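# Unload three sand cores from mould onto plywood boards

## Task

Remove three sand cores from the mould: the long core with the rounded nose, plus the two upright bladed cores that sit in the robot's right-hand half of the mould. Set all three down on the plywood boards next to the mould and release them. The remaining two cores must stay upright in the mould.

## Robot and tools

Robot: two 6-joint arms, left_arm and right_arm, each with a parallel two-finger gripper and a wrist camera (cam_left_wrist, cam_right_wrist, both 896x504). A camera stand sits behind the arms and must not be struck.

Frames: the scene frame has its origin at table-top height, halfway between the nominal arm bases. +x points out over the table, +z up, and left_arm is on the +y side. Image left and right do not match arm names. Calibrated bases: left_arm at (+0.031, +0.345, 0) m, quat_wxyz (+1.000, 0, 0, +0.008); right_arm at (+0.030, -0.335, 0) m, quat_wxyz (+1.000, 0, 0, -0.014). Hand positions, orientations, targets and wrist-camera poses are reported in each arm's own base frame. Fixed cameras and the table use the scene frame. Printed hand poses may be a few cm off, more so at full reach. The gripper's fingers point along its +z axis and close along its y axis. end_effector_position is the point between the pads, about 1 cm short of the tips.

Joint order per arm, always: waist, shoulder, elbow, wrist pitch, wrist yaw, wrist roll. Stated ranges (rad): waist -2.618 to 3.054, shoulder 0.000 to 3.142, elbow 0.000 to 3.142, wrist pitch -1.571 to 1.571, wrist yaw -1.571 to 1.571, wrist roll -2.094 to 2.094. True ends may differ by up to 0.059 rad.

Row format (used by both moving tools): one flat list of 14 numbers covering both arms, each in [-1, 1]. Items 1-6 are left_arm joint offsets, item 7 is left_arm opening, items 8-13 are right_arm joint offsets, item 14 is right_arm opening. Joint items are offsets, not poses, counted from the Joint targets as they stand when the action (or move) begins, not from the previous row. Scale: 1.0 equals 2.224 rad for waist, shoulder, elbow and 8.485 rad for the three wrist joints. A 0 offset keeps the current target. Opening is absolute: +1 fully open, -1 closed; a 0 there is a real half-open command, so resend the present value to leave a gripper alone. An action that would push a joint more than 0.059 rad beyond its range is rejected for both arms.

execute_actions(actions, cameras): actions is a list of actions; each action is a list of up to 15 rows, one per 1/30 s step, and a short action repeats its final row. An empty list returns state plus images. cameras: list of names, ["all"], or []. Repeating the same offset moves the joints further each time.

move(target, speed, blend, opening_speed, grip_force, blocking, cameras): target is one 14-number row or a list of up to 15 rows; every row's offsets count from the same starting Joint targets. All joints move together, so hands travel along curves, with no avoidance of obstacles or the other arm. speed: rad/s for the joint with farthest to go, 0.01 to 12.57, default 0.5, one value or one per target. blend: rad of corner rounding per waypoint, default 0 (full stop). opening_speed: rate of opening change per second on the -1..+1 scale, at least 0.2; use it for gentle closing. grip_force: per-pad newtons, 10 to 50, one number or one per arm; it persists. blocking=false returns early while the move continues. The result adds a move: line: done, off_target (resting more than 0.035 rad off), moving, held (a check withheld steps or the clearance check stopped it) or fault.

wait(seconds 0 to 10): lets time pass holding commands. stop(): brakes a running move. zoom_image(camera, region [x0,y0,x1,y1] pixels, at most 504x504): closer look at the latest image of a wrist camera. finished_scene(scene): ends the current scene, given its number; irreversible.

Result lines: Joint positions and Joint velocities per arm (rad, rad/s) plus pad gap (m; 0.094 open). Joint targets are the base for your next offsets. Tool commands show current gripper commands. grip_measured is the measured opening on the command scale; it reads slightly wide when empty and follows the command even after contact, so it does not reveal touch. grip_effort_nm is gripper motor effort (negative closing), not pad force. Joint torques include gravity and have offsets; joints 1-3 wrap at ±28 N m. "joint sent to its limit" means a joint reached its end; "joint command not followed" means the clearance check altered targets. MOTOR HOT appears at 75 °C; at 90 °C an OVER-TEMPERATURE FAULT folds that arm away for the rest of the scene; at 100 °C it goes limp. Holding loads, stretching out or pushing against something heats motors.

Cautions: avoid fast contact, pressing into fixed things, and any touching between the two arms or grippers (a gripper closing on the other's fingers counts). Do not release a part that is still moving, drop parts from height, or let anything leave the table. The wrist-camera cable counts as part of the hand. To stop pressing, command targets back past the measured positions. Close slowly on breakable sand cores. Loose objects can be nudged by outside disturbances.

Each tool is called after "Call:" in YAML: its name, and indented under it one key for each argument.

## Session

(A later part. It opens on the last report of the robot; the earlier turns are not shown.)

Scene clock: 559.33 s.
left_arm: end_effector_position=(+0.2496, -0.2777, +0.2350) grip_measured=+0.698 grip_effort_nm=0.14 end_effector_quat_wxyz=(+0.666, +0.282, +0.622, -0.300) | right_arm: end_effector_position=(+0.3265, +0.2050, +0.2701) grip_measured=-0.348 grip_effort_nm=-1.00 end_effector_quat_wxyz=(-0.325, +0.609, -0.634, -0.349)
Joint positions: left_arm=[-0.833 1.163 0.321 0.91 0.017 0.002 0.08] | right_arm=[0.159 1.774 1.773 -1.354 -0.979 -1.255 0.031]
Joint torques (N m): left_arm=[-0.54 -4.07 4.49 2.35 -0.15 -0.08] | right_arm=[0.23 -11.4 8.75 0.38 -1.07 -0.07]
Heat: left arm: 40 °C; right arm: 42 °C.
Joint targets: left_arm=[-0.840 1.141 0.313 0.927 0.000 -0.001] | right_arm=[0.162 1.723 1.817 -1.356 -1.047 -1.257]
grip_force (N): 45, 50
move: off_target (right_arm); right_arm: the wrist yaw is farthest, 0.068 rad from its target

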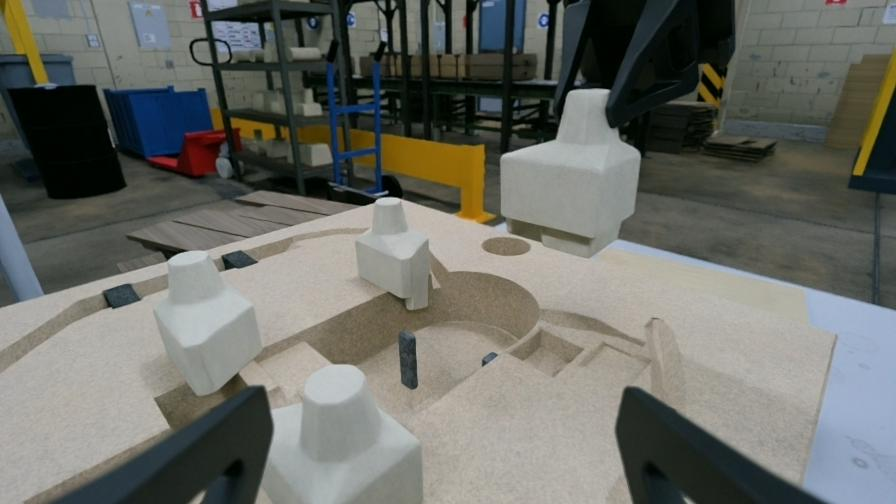

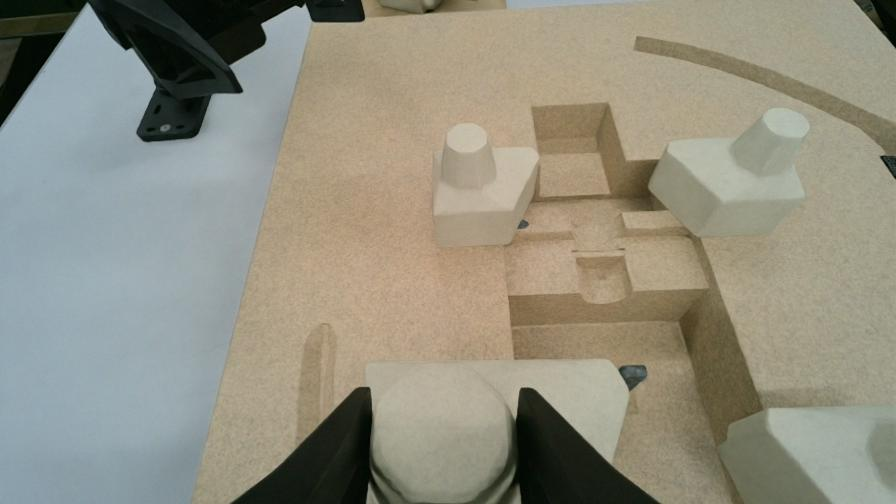

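Call:
move:
  target:
    - [0,0,0,0,0,0,0.7,-0.0953,-0.1003,-0.0935,-0.0199,0.0645,-0.0169,-0.55]
    - [0,0,0,0,0,0,0.7,-0.0563,-0.1677,-0.3278,0.0095,0.1892,-0.0357,-0.55]
  speed: 0.4
  blend: 0.1
  cameras: ["all"]

Scene clock: 583.97 s.
left_arm: end_effector_position=(+0.2496, -0.2777, +0.2351) grip_measured=+0.698 grip_effort_nm=0.14 end_effector_quat_wxyz=(+0.666, +0.282, +0.622, -0.301) | right_arm: end_effector_position=(+0.2218, -0.0795, +0.1354) grip_measured=-0.348 grip_effort_nm=-1.00 end_effector_quat_wxyz=(+0.177, +0.690, -0.680, +0.176)
Joint positions: left_arm=[-0.833 1.163 0.321 0.911 0.017 0.001 0.08] | right_arm=[0.03 1.384 1.086 -1.287 0.503 -1.552 0.031]
Joint torques (N m): left_arm=[-0.49 -4.12 4.45 2.37 -0.17 -0.1] | right_arm=[0.62 -6.64 5.24 0.19 0.74 -0.13]
Heat: left arm: 39 °C; right arm: 42 °C.
Joint targets: left_arm=[-0.840 1.141 0.313 0.927 0.000 -0.001] | right_arm=[0.037 1.350 1.088 -1.275 0.558 -1.561]
grip_force (N): 45, 50
move: off_target (right_arm); right_arm: the wrist yaw is farthest, 0.055 rad from its target

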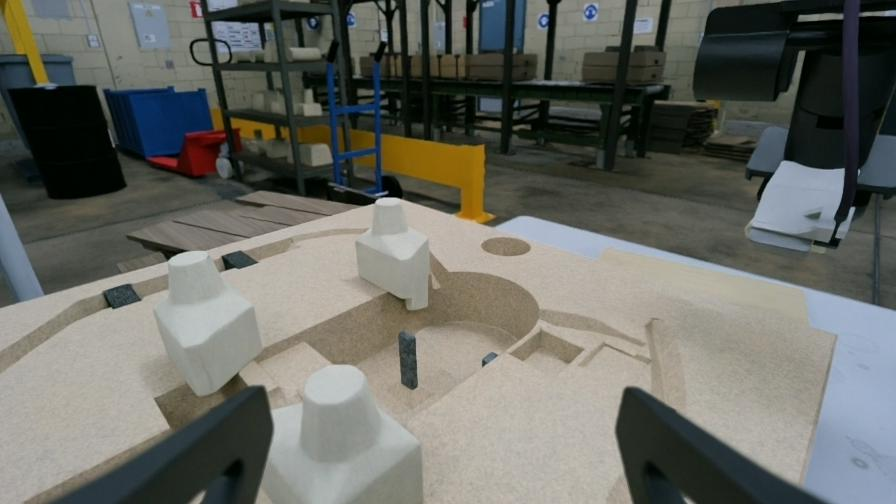

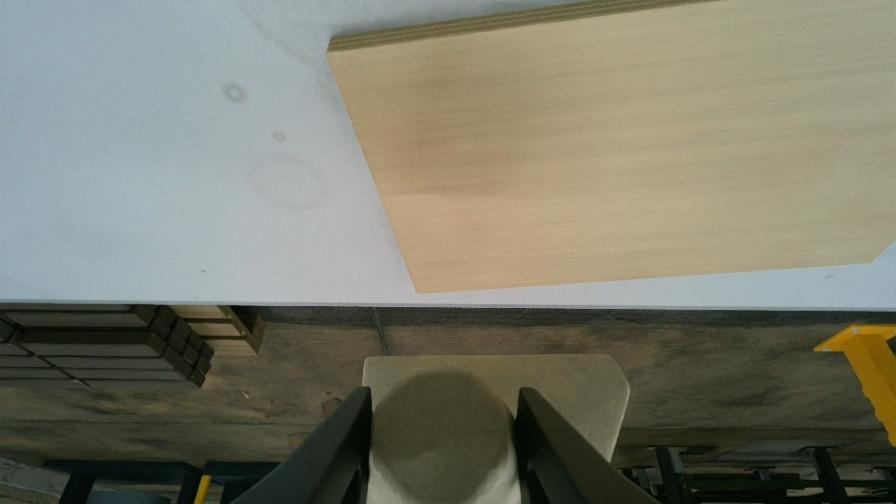

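Call:
move:
  target:
    - [0,0,0,0,0,0,0.7,-0.1965,0.054,0.2572,-0.0324,-0.0658,0.1486,-0.55]
    - [0,0,0,0,0,0,0.7,-0.2878,0.2158,0.2806,-0.033,-0.0906,0.2928,-0.55]
  speed: 0.5
  blend: 0.1
  cameras: ["all"]

Scene clock: 613.30 s.
left_arm: end_effector_position=(+0.2495, -0.2777, +0.2352) grip_measured=+0.698 grip_effort_nm=0.14 end_effector_quat_wxyz=(+0.666, +0.282, +0.621, -0.301) | right_arm: end_effector_position=(+0.2742, -0.1452, +0.1494) grip_measured=-0.348 grip_effort_nm=-1.00 end_effector_quat_wxyz=(-0.074, +0.685, +0.720, +0.082)
Joint positions: left_arm=[-0.833 1.163 0.321 0.911 0.017 0.001 0.08] | right_arm=[-0.598 1.829 1.673 -1.536 -0.185 0.913 0.031]
Joint torques (N m): left_arm=[-0.47 -4.12 4.44 2.37 -0.18 -0.08] | right_arm=[-0.4 -7.24 8.12 -0.26 -0.33 0.1]
Heat: left arm: 38 °C; right arm: 38 °C.
Joint targets: left_arm=[-0.840 1.141 0.313 0.928 0.000 -0.001] | right_arm=[-0.603 1.830 1.712 -1.555 -0.210 0.924]
grip_force (N): 45, 50
move: off_target (right_arm); right_arm: the elbow is farthest, 0.040 rad from its target

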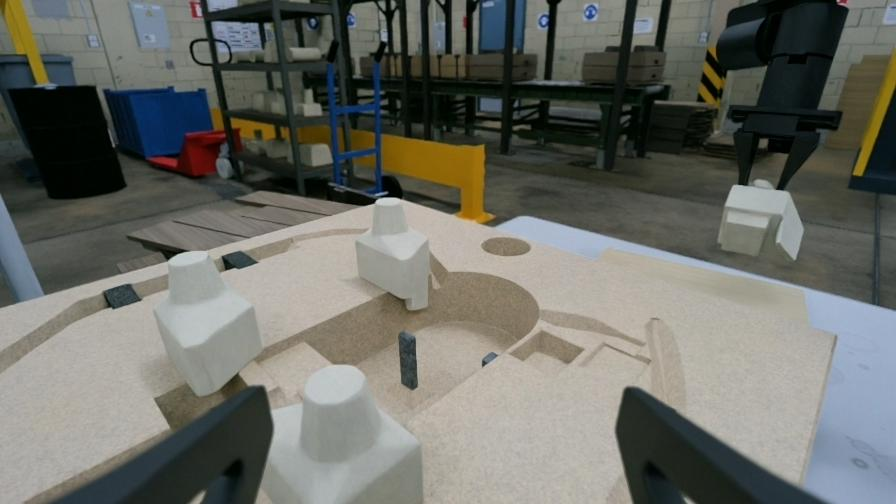

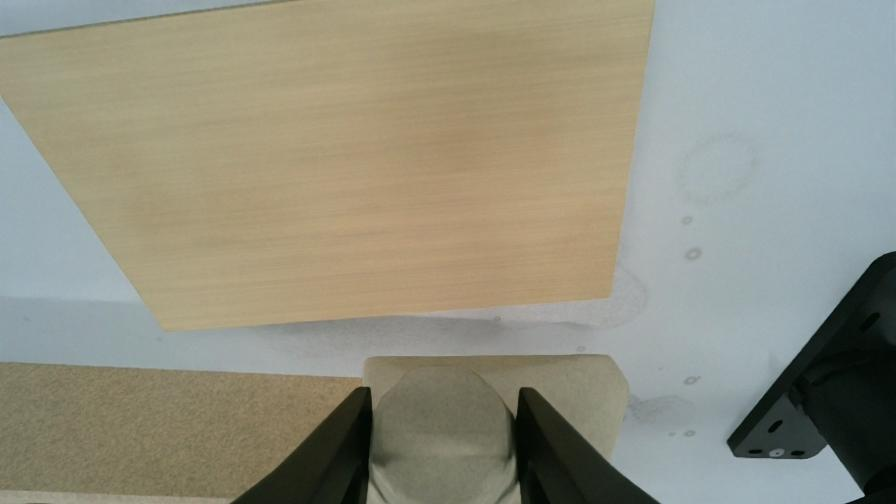

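Call:
move:
  target: [0,0,0,0,0,0,0.7,-0.0333,0.0719,-0.0818,0.02,-0.0165,-0.0111,-0.55]
  speed: 0.15
  cameras: ["all"]

Call:
zoom_image:
  camera: "cam_left_wrist"
  region: [640, 80, 896, 330]

Scene clock: 623.53 s.
left_arm: end_effector_position=(+0.2495, -0.2777, +0.2352) grip_measured=+0.698 grip_effort_nm=0.14 end_effector_quat_wxyz=(+0.666, +0.282, +0.621, -0.301) | right_arm: end_effector_position=(+0.2803, -0.1496, +0.0712) grip_measured=-0.348 grip_effort_nm=-1.00 end_effector_quat_wxyz=(-0.137, +0.684, +0.701, +0.145)
Joint positions: left_arm=[-0.833 1.163 0.321 0.911 0.017 0.001 0.08] | right_arm=[-0.671 1.989 1.529 -1.365 -0.316 0.835 0.031]
Joint torques (N m): left_arm=[-0.42 -4.16 4.4 2.38 -0.17 -0.1] | right_arm=[-0.62 -8.2 4.67 -0.49 -0.51 -0.13]
Heat: left arm: 38 °C; right arm: 39 °C.
Joint targets: left_arm=[-0.840 1.141 0.313 0.928 0.000 -0.001] | right_arm=[-0.677 1.990 1.530 -1.385 -0.351 0.830]
grip_force (N): 45, 50
move: done

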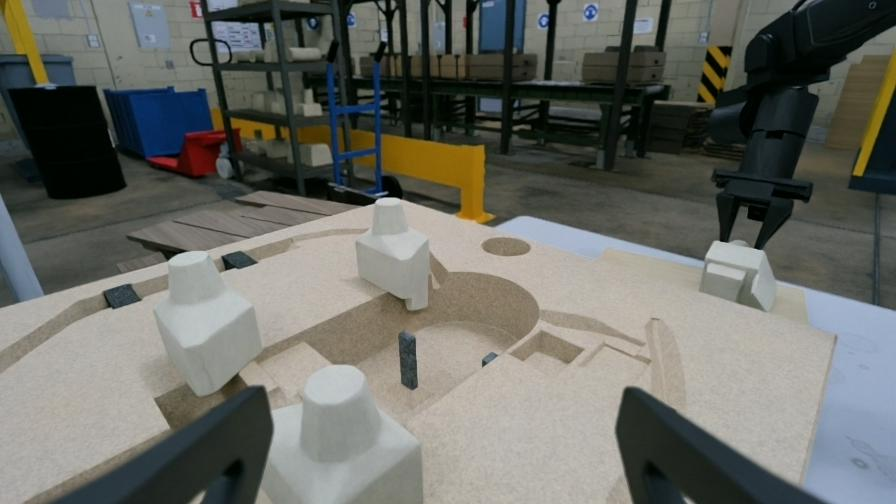

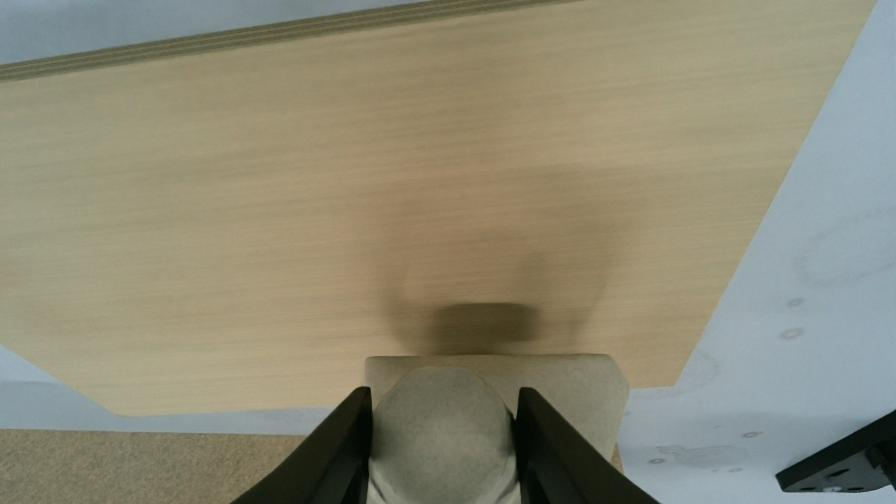

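Scaled by 1.969.

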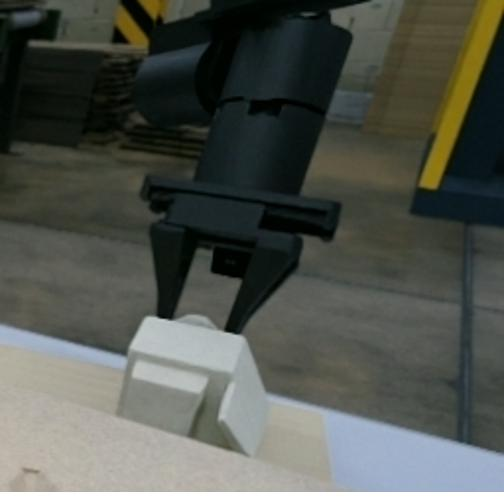

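Call:
move:
  target: [0,0,0,0,0,0,0.7,0,0.0058,-0.0112,0.0044,-0.0085,0,-0.55]
  speed: 0.1
  cameras: ["cam_right_wrist"]

Scene clock: 629.90 s.
left_arm: end_effector_position=(+0.2495, -0.2777, +0.2352) grip_measured=+0.698 grip_effort_nm=0.14 end_effector_quat_wxyz=(+0.666, +0.282, +0.621, -0.301) | right_arm: end_effector_position=(+0.2894, -0.1423, +0.0664) grip_measured=-0.348 grip_effort_nm=-1.00 end_effector_quat_wxyz=(-0.136, +0.683, +0.695, +0.178)
Joint positions: left_arm=[-0.833 1.163 0.321 0.911 0.017 0.001 0.08] | right_arm=[-0.671 1.997 1.507 -1.328 -0.383 0.834 0.031]
Joint torques (N m): left_arm=[-0.55 -4.14 4.53 2.39 -0.2 -0.09] | right_arm=[-0.58 -7.91 4.48 -0.48 -0.58 -0.09]
Heat: left arm: 38 °C; right arm: 38 °C.
Joint targets: left_arm=[-0.840 1.141 0.313 0.928 0.000 -0.001] | right_arm=[-0.677 2.003 1.505 -1.348 -0.423 0.830]
grip_force (N): 45, 50
move: off_target (right_arm); right_arm: the wrist yaw is farthest, 0.040 rad from its target
Images, in order (width x height): cam_right_wrist 896x504.

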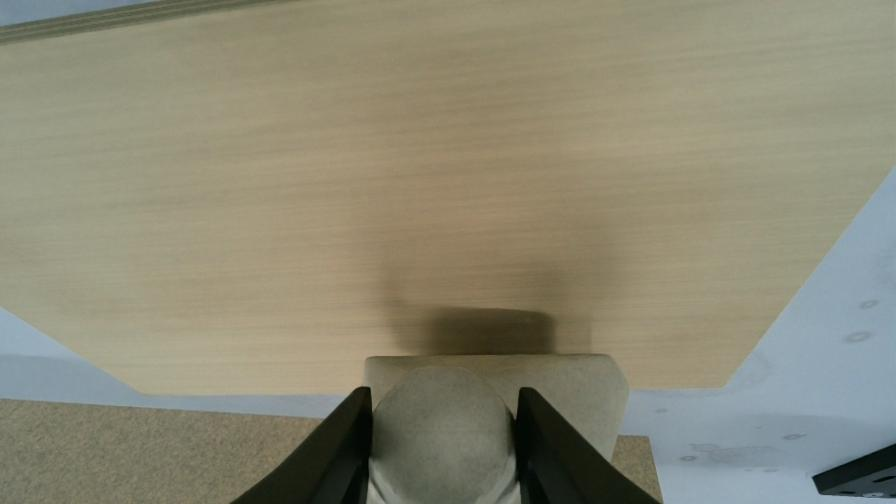

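Call:
move:
  target: [0,0,0,0,0,0,0.7,0,0.003,-0.02,0.0052,-0.0045,0,-0.55]
  speed: 0.1
  cameras: ["cam_right_wrist"]

Scene clock: 633.10 s.
left_arm: end_effector_position=(+0.2495, -0.2777, +0.2352) grip_measured=+0.698 grip_effort_nm=0.14 end_effector_quat_wxyz=(+0.666, +0.282, +0.621, -0.301) | right_arm: end_effector_position=(+0.2906, -0.1358, +0.0557) grip_measured=-0.348 grip_effort_nm=-1.00 end_effector_quat_wxyz=(-0.141, +0.682, +0.690, +0.195)
Joint positions: left_arm=[-0.833 1.163 0.321 0.911 0.017 0.001 0.08] | right_arm=[-0.671 2.005 1.462 -1.284 -0.418 0.833 0.031]
Joint torques (N m): left_arm=[-0.5 -4.14 4.53 2.39 -0.18 -0.07] | right_arm=[-0.59 -7.97 4.44 -0.49 -0.57 -0.08]
Heat: left arm: 38 °C; right arm: 38 °C.
Joint targets: left_arm=[-0.840 1.141 0.313 0.928 0.000 -0.001] | right_arm=[-0.677 2.010 1.461 -1.304 -0.461 0.830]
grip_force (N): 45, 50
move: off_target (right_arm); right_arm: the wrist yaw is farthest, 0.043 rad from its target
Images, in order (width x height): cam_right_wrist 896x504.

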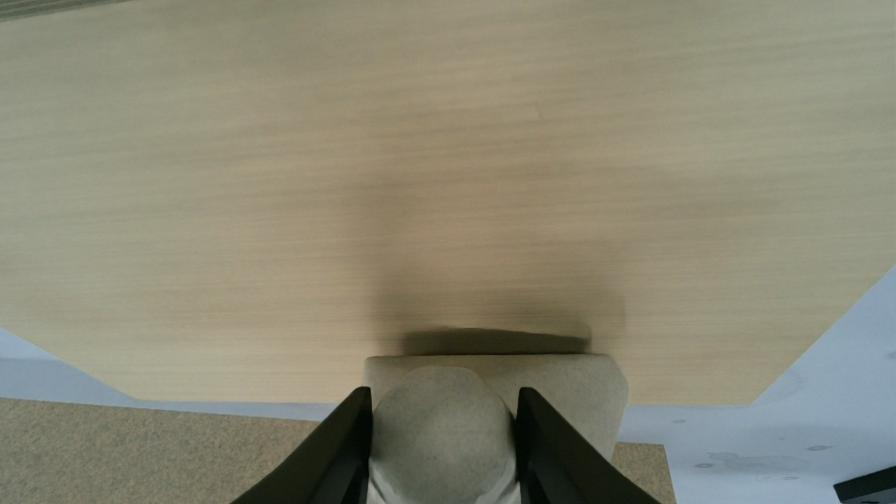

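Call:
move:
  target: [0,0,0,0,0,0,0.7,0,0.002,-0.010,0.0026,0,-0.0095,-0.55]
  speed: 0.1
  cameras: ["cam_right_wrist"]

Scene clock: 638.13 s.
left_arm: end_effector_position=(+0.2495, -0.2777, +0.2352) grip_measured=+0.698 grip_effort_nm=0.14 end_effector_quat_wxyz=(+0.666, +0.282, +0.621, -0.301) | right_arm: end_effector_position=(+0.2914, -0.1320, +0.0537) grip_measured=-0.348 grip_effort_nm=-1.00 end_effector_quat_wxyz=(-0.136, +0.656, +0.711, +0.211)
Joint positions: left_arm=[-0.833 1.163 0.321 0.911 0.017 0.001 0.08] | right_arm=[-0.671 2.005 1.446 -1.273 -0.44 0.761 0.031]
Joint torques (N m): left_arm=[-0.55 -4.16 4.4 2.37 -0.19 -0.08] | right_arm=[-0.57 -7.6 3.95 -0.38 -0.42 -0.15]
Heat: left arm: 38 °C; right arm: 38 °C.
Joint targets: left_arm=[-0.840 1.141 0.313 0.928 0.000 -0.001] | right_arm=[-0.678 2.014 1.438 -1.282 -0.461 0.749]
grip_force (N): 45, 50
move: done
Images, in order (width x height): cam_right_wrist 896x504.

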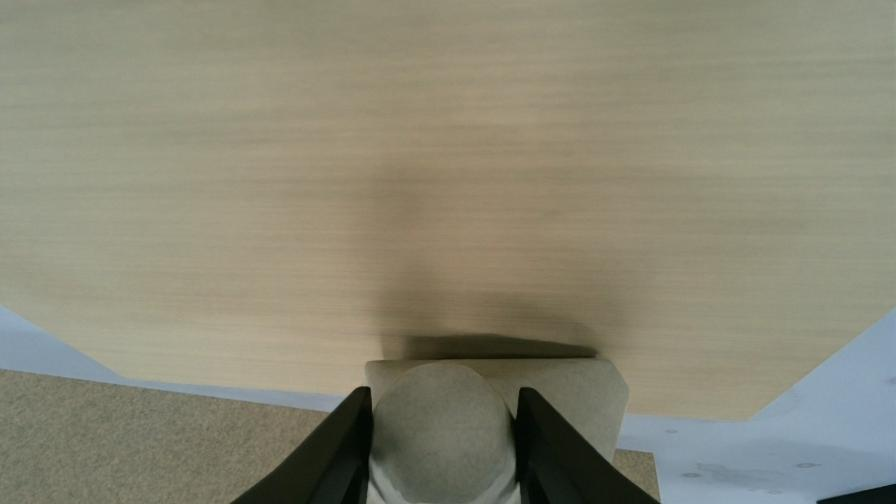

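Call:
move:
  target: [0,0,0,0,0,0,0.7,0,0,0,0,0,0.0155,-0.55]
  speed: 0.1
  cameras: ["cam_right_wrist"]

Scene clock: 642.53 s.
left_arm: end_effector_position=(+0.2495, -0.2777, +0.2352) grip_measured=+0.698 grip_effort_nm=0.14 end_effector_quat_wxyz=(+0.666, +0.282, +0.621, -0.301) | right_arm: end_effector_position=(+0.2898, -0.1325, +0.0524) grip_measured=-0.348 grip_effort_nm=-1.00 end_effector_quat_wxyz=(-0.148, +0.694, +0.676, +0.199)
Joint positions: left_arm=[-0.833 1.163 0.321 0.911 0.017 0.001 0.08] | right_arm=[-0.671 2.005 1.443 -1.272 -0.432 0.869 0.031]
Joint torques (N m): left_arm=[-0.47 -4.16 4.41 2.38 -0.18 -0.1] | right_arm=[-0.57 -7.56 4.16 -0.4 -0.48 0.07]
Heat: left arm: 38 °C; right arm: 38 °C.
Joint targets: left_arm=[-0.840 1.141 0.313 0.927 0.000 -0.001] | right_arm=[-0.678 2.014 1.438 -1.282 -0.461 0.881]
grip_force (N): 45, 50
move: done
Images, in order (width x height): cam_right_wrist 896x504.

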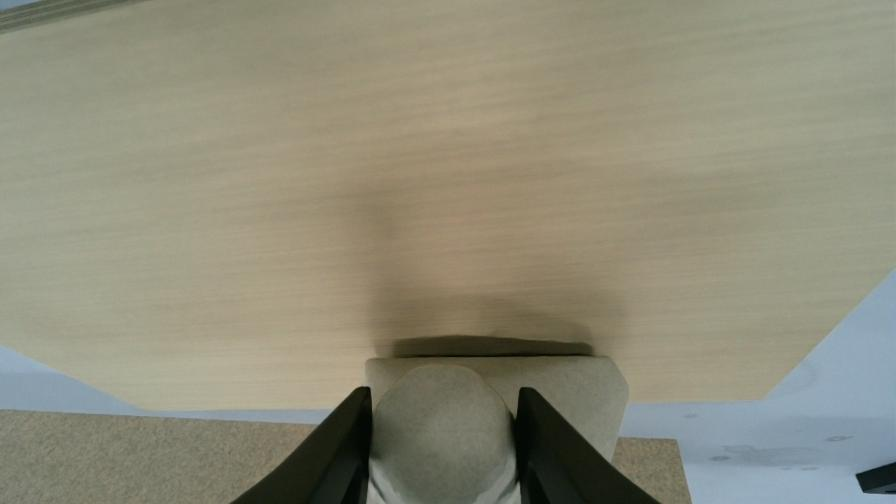

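Call:
move:
  target: [0,0,0,0,0,0,0.7,0,0.001,-0.006,0.0016,0,0.0088,-0.55]
  speed: 0.1
  cameras: ["all"]

Call:
zoom_image:
  camera: "cam_left_wrist"
  region: [640, 130, 860, 330]

Scene clock: 646.20 s.
left_arm: end_effector_position=(+0.2495, -0.2777, +0.2352) grip_measured=+0.698 grip_effort_nm=0.14 end_effector_quat_wxyz=(+0.666, +0.282, +0.621, -0.301) | right_arm: end_effector_position=(+0.2878, -0.1309, +0.0497) grip_measured=-0.348 grip_effort_nm=-1.00 end_effector_quat_wxyz=(-0.159, +0.719, +0.648, +0.192)
Joint positions: left_arm=[-0.833 1.163 0.321 0.911 0.017 0.001 0.08] | right_arm=[-0.671 2.005 1.43 -1.265 -0.432 0.944 0.031]
Joint torques (N m): left_arm=[-0.5 -4.15 4.41 2.37 -0.17 -0.09] | right_arm=[-0.58 -7.35 4.12 -0.35 -0.49 0.11]
Heat: left arm: 38 °C; right arm: 39 °C.
Joint targets: left_arm=[-0.840 1.141 0.313 0.927 0.000 -0.001] | right_arm=[-0.678 2.017 1.425 -1.268 -0.461 0.955]
grip_force (N): 45, 50
move: done

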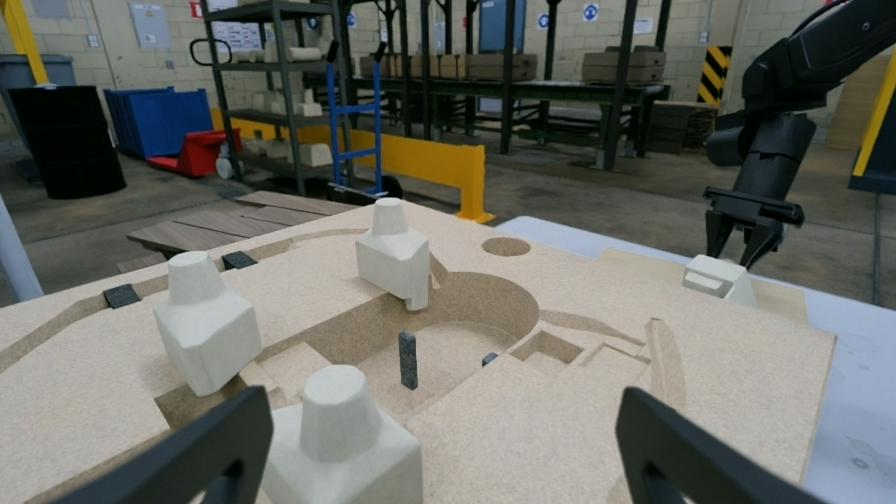

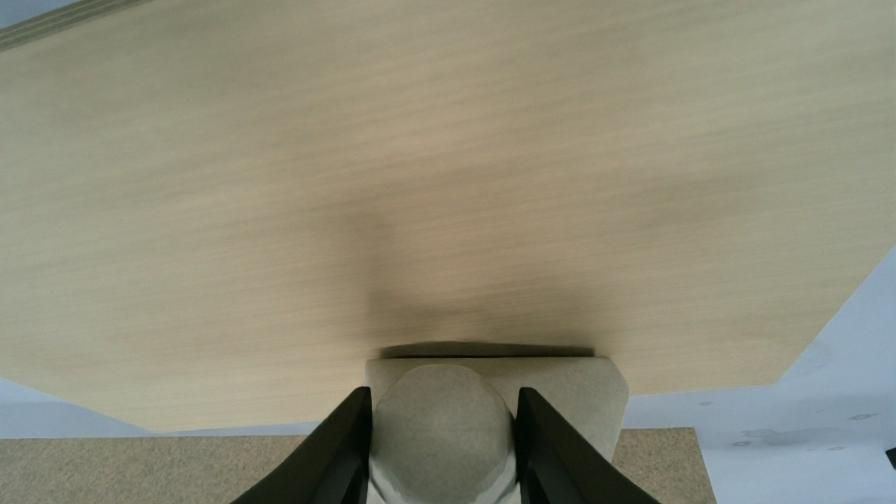

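Scaled by 2.291.

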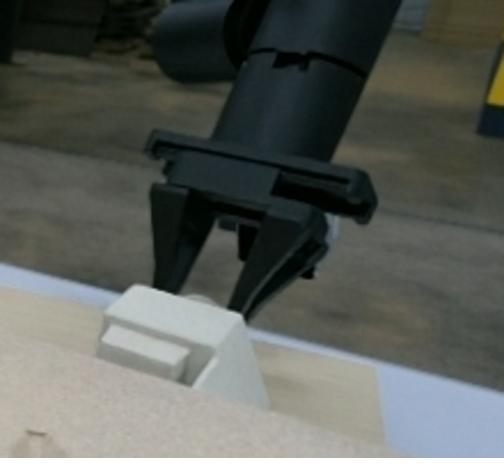

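Call:
move:
  target: [0,0,0,0,0,0,0.7,0,0.0015,-0.009,0.0024,0,0.002,-0.55]
  speed: 0.1
  cameras: ["cam_right_wrist"]

Scene clock: 650.10 s.
left_arm: end_effector_position=(+0.2495, -0.2777, +0.2352) grip_measured=+0.698 grip_effort_nm=0.14 end_effector_quat_wxyz=(+0.666, +0.282, +0.621, -0.301) | right_arm: end_effector_position=(+0.2864, -0.1298, +0.0465) grip_measured=-0.348 grip_effort_nm=-1.00 end_effector_quat_wxyz=(-0.162, +0.725, +0.640, +0.193)
Joint positions: left_arm=[-0.833 1.163 0.321 0.911 0.017 0.001 0.08] | right_arm=[-0.674 2.005 1.414 -1.253 -0.437 0.96 0.031]
Joint torques (N m): left_arm=[-0.43 -4.15 4.41 2.35 -0.19 -0.09] | right_arm=[-0.32 -7.09 3.77 -0.29 -0.44 0.11]
Heat: left arm: 38 °C; right arm: 39 °C.
Joint targets: left_arm=[-0.840 1.141 0.313 0.927 0.000 -0.001] | right_arm=[-0.677 2.020 1.405 -1.248 -0.461 0.972]
grip_force (N): 45, 50
move: done
Images, in order (width x height): cam_right_wrist 896x504.

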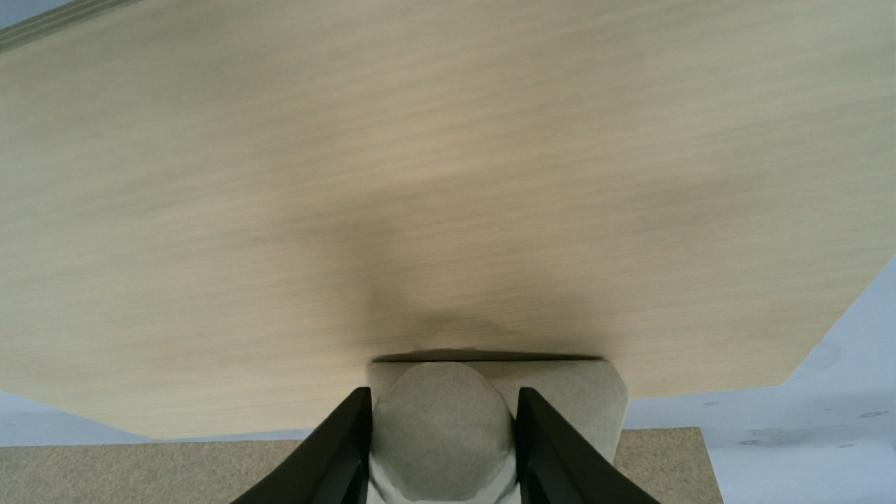

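Call:
move:
  target: [0,0,0,0,0,0,0.7,0,0.0015,-0.006,0.0016,0,0,-0.55]
  speed: 0.1
  cameras: ["cam_right_wrist"]

Call:
move:
  target: [0,0,0,0,0,0,0.7,0,0,0,0,0,0,-0.15]
  opening_speed: 0.2
  cameras: ["all"]

Scene clock: 653.93 s.
left_arm: end_effector_position=(+0.2495, -0.2777, +0.2352) grip_measured=+0.698 grip_effort_nm=0.14 end_effector_quat_wxyz=(+0.666, +0.282, +0.621, -0.301) | right_arm: end_effector_position=(+0.2859, -0.1281, +0.0447) grip_measured=-0.348 grip_effort_nm=-1.00 end_effector_quat_wxyz=(-0.164, +0.726, +0.638, +0.196)
Joint positions: left_arm=[-0.833 1.163 0.321 0.911 0.017 0.001 0.08] | right_arm=[-0.674 2.005 1.404 -1.245 -0.443 0.964 0.031]
Joint torques (N m): left_arm=[-0.62 -4.21 4.37 2.36 -0.18 -0.11] | right_arm=[-0.32 -6.79 3.55 -0.23 -0.37 0.06]
Heat: left arm: 38 °C; right arm: 39 °C.
Joint targets: left_arm=[-0.840 1.141 0.313 0.927 0.000 -0.001] | right_arm=[-0.677 2.023 1.391 -1.234 -0.461 0.972]
grip_force (N): 45, 50
move: done
Images, in order (width x height): cam_right_wrist 896x504.

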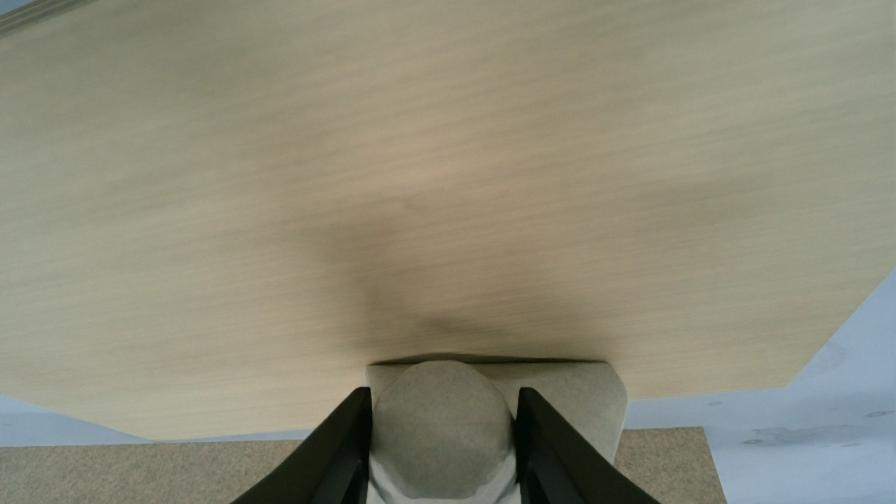

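Scene clock: 656.13 s.
left_arm: end_effector_position=(+0.2495, -0.2777, +0.2352) grip_measured=+0.698 grip_effort_nm=0.14 end_effector_quat_wxyz=(+0.666, +0.282, +0.621, -0.301) | right_arm: end_effector_position=(+0.2870, -0.1273, +0.0448) grip_measured=-0.153 grip_effort_nm=0.18 end_effector_quat_wxyz=(-0.164, +0.726, +0.637, +0.200)
Joint positions: left_arm=[-0.833 1.163 0.321 0.911 0.017 0.001 0.08] | right_arm=[-0.674 2.006 1.404 -1.244 -0.451 0.964 0.04]
Joint torques (N m): left_arm=[-0.49 -4.15 4.42 2.38 -0.17 -0.09] | right_arm=[-0.35 -6.91 3.56 -0.25 -0.31 0.06]
Heat: left arm: 38 °C; right arm: 39 °C.
Joint targets: left_arm=[-0.840 1.141 0.313 0.927 0.000 -0.001] | right_arm=[-0.677 2.023 1.391 -1.234 -0.461 0.972]
grip_force (N): 45, 50
move: done

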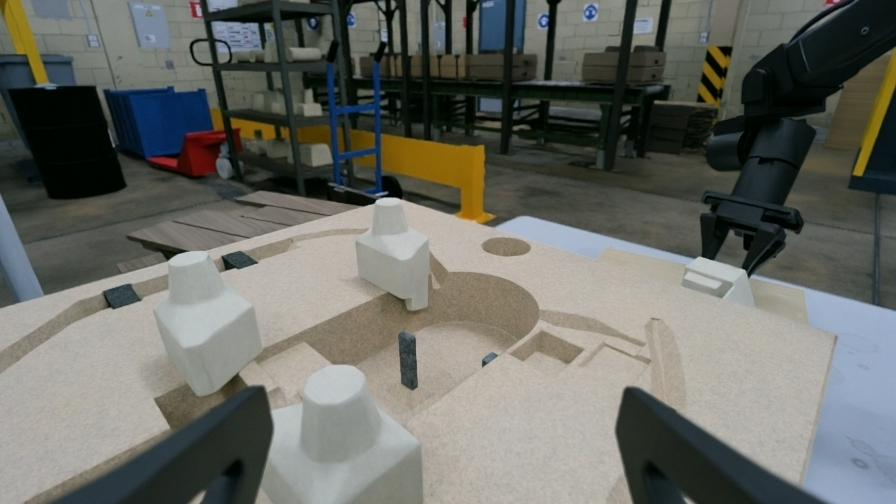

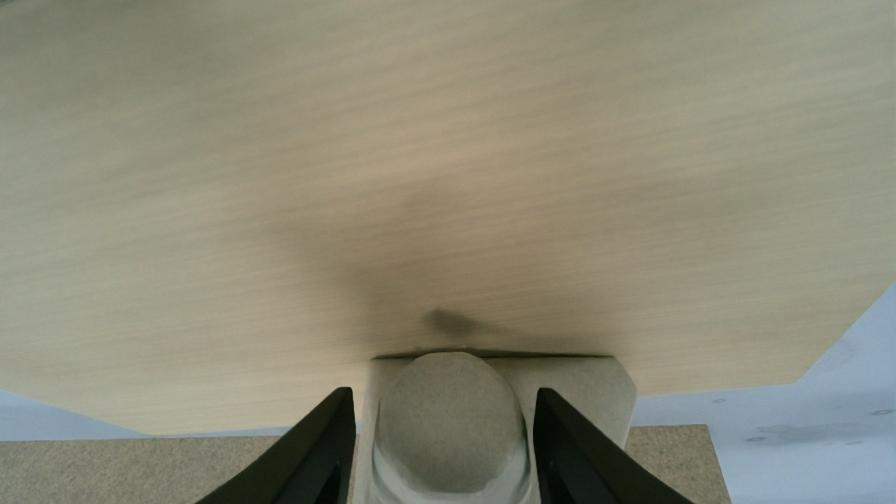

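Call:
move:
  target:
    - [0,0,0,0,0,0,0.7,0,0,0,0,0,0,0.8]
    - [0,0,0,0,0,0,0.7,0.0333,-0.0868,0.1443,-0.0378,0.0296,0,0.8]
    - [0,0,0,0,0,0,0.7,0.1245,-0.2352,0.1210,-0.0372,0.0543,-0.1499,0.8]
    - [0,0,0,0,0,0,0.7,0.2819,-0.1452,0.2289,-0.0196,-0.0282,-0.2324,0.8]
    - [0,0,0,0,0,0,0.7,0.3004,0.1307,0.3608,0.0189,-0.0706,-0.2490,1]
  speed: [0.3,0.3,0.8,0.8,0.7]
  blend: [0,0.05,0.1,0.1,0]
  cameras: ["all"]

Scene clock: 678.93 s.
left_arm: end_effector_position=(+0.2495, -0.2777, +0.2352) grip_measured=+0.698 grip_effort_nm=0.14 end_effector_quat_wxyz=(+0.666, +0.282, +0.621, -0.301) | right_arm: end_effector_position=(+0.5045, +0.1487, +0.1829) grip_measured=+0.997 grip_effort_nm=0.18 end_effector_quat_wxyz=(+0.383, -0.522, +0.687, +0.331)
Joint positions: left_arm=[-0.833 1.163 0.321 0.911 0.017 0.001 0.08] | right_arm=[-0.014 2.312 2.166 -1.093 -1.029 -1.124 0.094]
Joint torques (N m): left_arm=[-0.46 -4.1 4.48 2.38 -0.17 -0.08] | right_arm=[0.35 -11.18 7.75 0.73 -0.7 -0.22]
Heat: left arm: 40 °C; right arm: 38 °C.
Joint targets: left_arm=[-0.840 1.141 0.313 0.927 0.000 -0.001] | right_arm=[-0.009 2.314 2.194 -1.074 -1.060 -1.140]
grip_force (N): 45, 50
move: done

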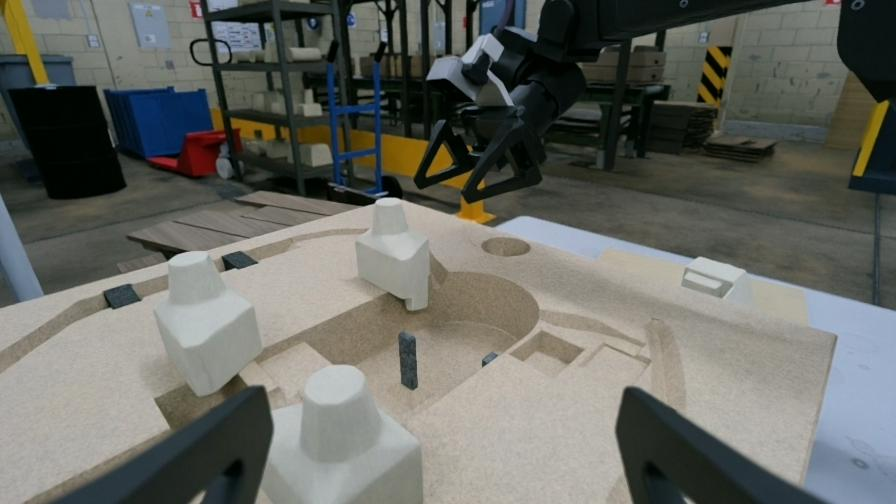

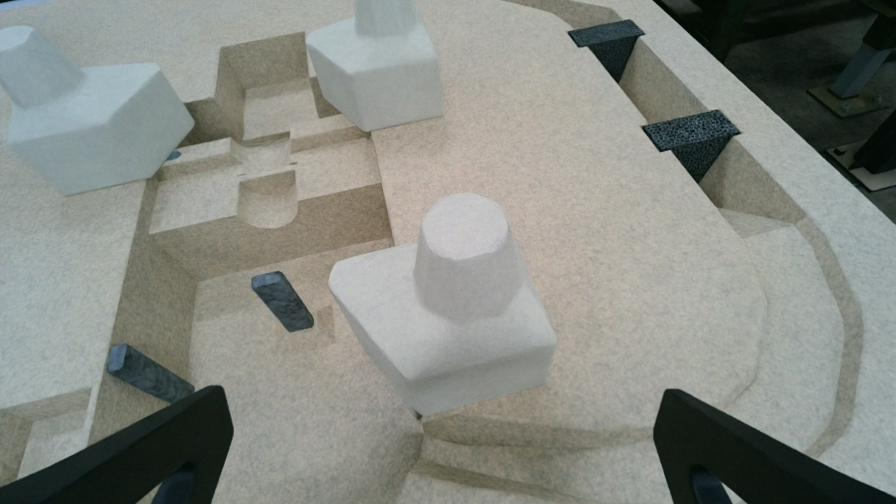

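Call:
move:
  target: [0,0,0,0,0,0,0.7,0.0524,0.0268,-0.0018,0.0273,0.0061,0.0232,1]
  speed: 0.15
  cameras: ["cam_right_wrist"]

Scene clock: 689.30 s.
left_arm: end_effector_position=(+0.2495, -0.2777, +0.2353) grip_measured=+0.698 grip_effort_nm=0.14 end_effector_quat_wxyz=(+0.666, +0.282, +0.621, -0.301) | right_arm: end_effector_position=(+0.5232, +0.2074, +0.1724) grip_measured=+0.997 grip_effort_nm=0.18 end_effector_quat_wxyz=(+0.394, -0.531, +0.675, +0.328)
Joint positions: left_arm=[-0.833 1.163 0.321 0.911 0.017 0.001 0.08] | right_arm=[0.104 2.354 2.166 -0.863 -0.992 -0.944 0.094]
Joint torques (N m): left_arm=[-0.47 -4.21 4.37 2.35 -0.17 -0.11] | right_arm=[0.16 -10.3 7.64 0.96 -0.53 -0.06]
Heat: left arm: 40 °C; right arm: 39 °C.
Joint targets: left_arm=[-0.840 1.141 0.313 0.928 0.000 -0.001] | right_arm=[0.107 2.373 2.190 -0.842 -1.008 -0.944]
grip_force (N): 45, 50
move: done
Images, in order (width x height): cam_right_wrist 896x504.

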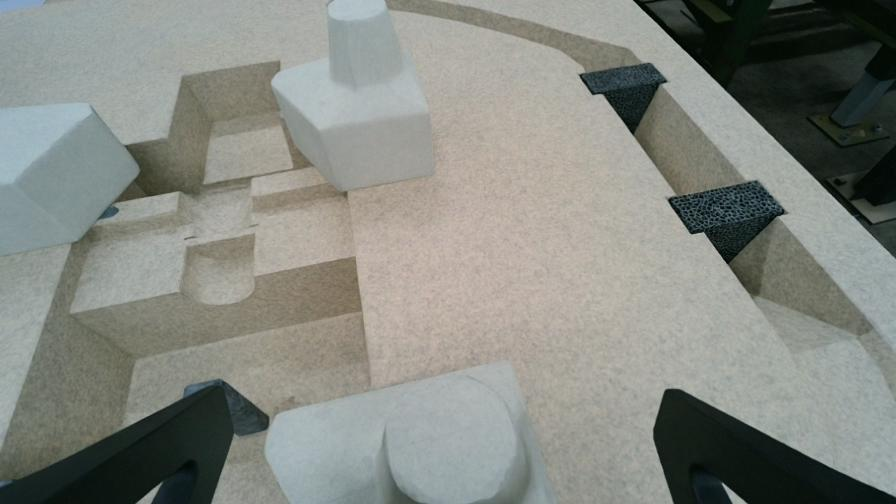

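Call:
move:
  target: [0,0,0,0,0,0,0.7,0,0,-0.0185,0.0048,0,0,1]
  speed: 0.15
  cameras: ["cam_right_wrist"]

Scene clock: 693.40 s.
left_arm: end_effector_position=(+0.2495, -0.2777, +0.2353) grip_measured=+0.698 grip_effort_nm=0.14 end_effector_quat_wxyz=(+0.666, +0.282, +0.621, -0.301) | right_arm: end_effector_position=(+0.5281, +0.2079, +0.1731) grip_measured=+0.997 grip_effort_nm=0.18 end_effector_quat_wxyz=(+0.406, -0.536, +0.668, +0.320)
Joint positions: left_arm=[-0.833 1.163 0.321 0.911 0.017 0.001 0.08] | right_arm=[0.104 2.354 2.158 -0.823 -0.991 -0.943 0.094]
Joint torques (N m): left_arm=[-0.5 -4.15 4.44 2.36 -0.16 -0.07] | right_arm=[0.25 -10.32 5.14 0.99 -0.52 -0.04]
Heat: left arm: 40 °C; right arm: 40 °C.
Joint targets: left_arm=[-0.840 1.141 0.313 0.928 0.000 -0.001] | right_arm=[0.107 2.373 2.149 -0.801 -1.008 -0.943]
grip_force (N): 45, 50
move: done
Images, in order (width x height): cam_right_wrist 896x504.

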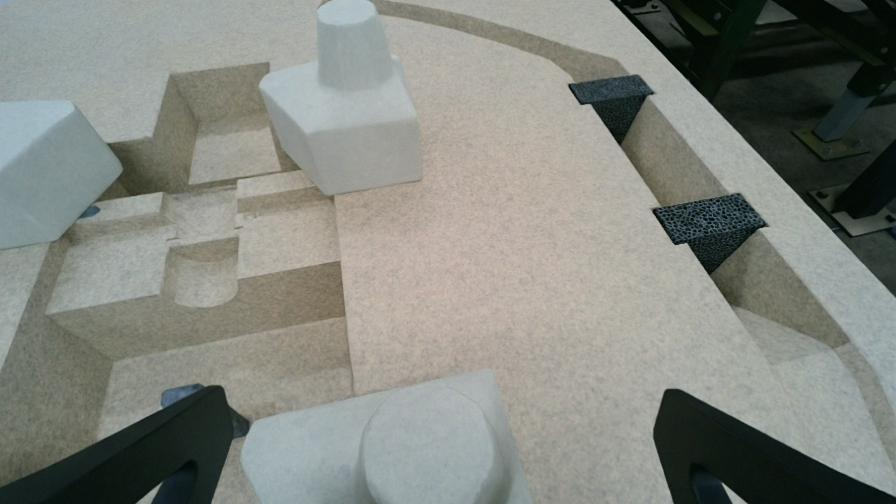

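Call:
move:
  target: [0,0,0,0,0,0,0.7,0.0013,0,-0.0155,0.0,0,0,1]
  speed: 0.15
  cameras: ["cam_right_wrist"]

Scene clock: 696.33 s.
left_arm: end_effector_position=(+0.2495, -0.2777, +0.2353) grip_measured=+0.698 grip_effort_nm=0.14 end_effector_quat_wxyz=(+0.666, +0.282, +0.621, -0.301) | right_arm: end_effector_position=(+0.5236, +0.2074, +0.1615) grip_measured=+0.997 grip_effort_nm=0.18 end_effector_quat_wxyz=(+0.394, -0.531, +0.675, +0.328)
Joint positions: left_arm=[-0.833 1.163 0.321 0.911 0.017 0.001 0.08] | right_arm=[0.104 2.354 2.123 -0.82 -0.991 -0.943 0.094]
Joint torques (N m): left_arm=[-0.53 -4.19 4.4 2.39 -0.17 -0.09] | right_arm=[0.51 -10.33 5.14 0.95 -0.52 -0.03]
Heat: left arm: 40 °C; right arm: 40 °C.
Joint targets: left_arm=[-0.840 1.141 0.313 0.928 0.000 -0.001] | right_arm=[0.110 2.373 2.114 -0.801 -1.008 -0.943]
grip_force (N): 45, 50
move: done
Images, in order (width x height): cam_right_wrist 896x504.

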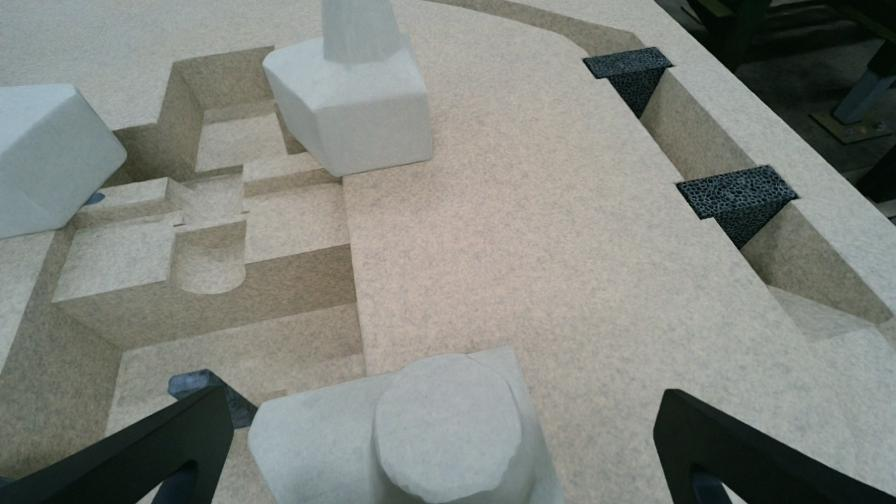

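Call:
move:
  target: [0,0,0,0,0,0,0.7,0,0,0,0,0,0,-0.2]
  opening_speed: 0.6
  cameras: ["cam_right_wrist"]

Call:
move:
  target: [0,0,0,0,0,0,0.7,0,0,0,0,0,0,-0.55]
  opening_speed: 0.3
  cameras: ["cam_right_wrist"]

Scene clock: 701.73 s.
left_arm: end_effector_position=(+0.2495, -0.2777, +0.2353) grip_measured=+0.698 grip_effort_nm=0.14 end_effector_quat_wxyz=(+0.666, +0.282, +0.621, -0.301) | right_arm: end_effector_position=(+0.5246, +0.2072, +0.1615) grip_measured=-0.197 grip_effort_nm=-0.13 end_effector_quat_wxyz=(+0.395, -0.532, +0.675, +0.325)
Joint positions: left_arm=[-0.833 1.163 0.321 0.911 0.017 0.001 0.08] | right_arm=[0.104 2.354 2.123 -0.816 -0.988 -0.943 0.038]
Joint torques (N m): left_arm=[-0.53 -4.16 4.42 2.39 -0.17 -0.09] | right_arm=[0.55 -10.29 5.14 0.91 -0.55 -0.03]
Heat: left arm: 41 °C; right arm: 41 °C.
Joint targets: left_arm=[-0.840 1.141 0.313 0.928 0.000 -0.001] | right_arm=[0.110 2.373 2.114 -0.801 -1.008 -0.943]
grip_force (N): 45, 50
move: done
Images, in order (width x height): cam_right_wrist 896x504.

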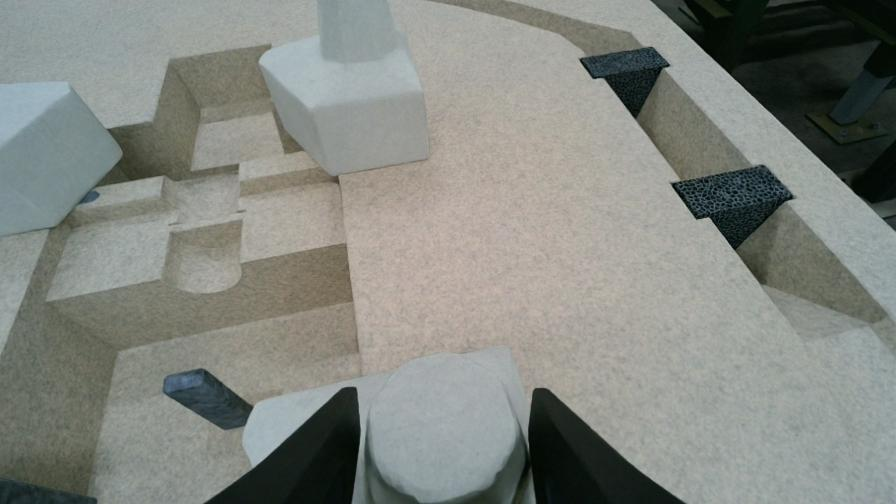

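Scene clock: 703.10 s.
left_arm: end_effector_position=(+0.2495, -0.2777, +0.2353) grip_measured=+0.698 grip_effort_nm=0.14 end_effector_quat_wxyz=(+0.666, +0.282, +0.621, -0.301) | right_arm: end_effector_position=(+0.5250, +0.2070, +0.1614) grip_measured=-0.287 grip_effort_nm=-1.00 end_effector_quat_wxyz=(+0.395, -0.532, +0.675, +0.324)
Joint positions: left_arm=[-0.833 1.163 0.321 0.911 0.017 0.001 0.08] | right_arm=[0.104 2.354 2.123 -0.814 -0.986 -0.943 0.034]
Joint torques (N m): left_arm=[-0.57 -4.14 4.48 2.38 -0.17 -0.07] | right_arm=[0.51 -10.32 5.15 0.9 -0.56 -0.05]
Heat: left arm: 41 °C; right arm: 41 °C.
Joint targets: left_arm=[-0.840 1.141 0.313 0.928 0.000 -0.001] | right_arm=[0.110 2.373 2.114 -0.801 -1.008 -0.944]
grip_force (N): 45, 50
move: done
Images, in order (width x height): cam_right_wrist 896x504.

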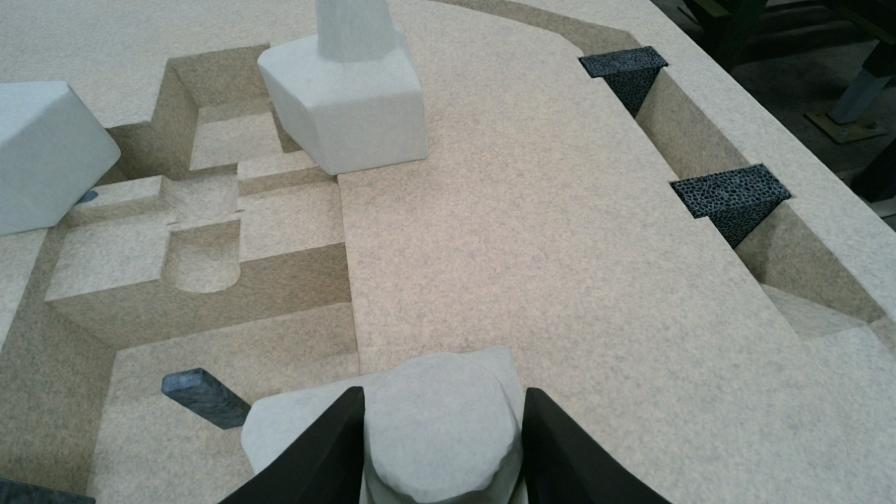

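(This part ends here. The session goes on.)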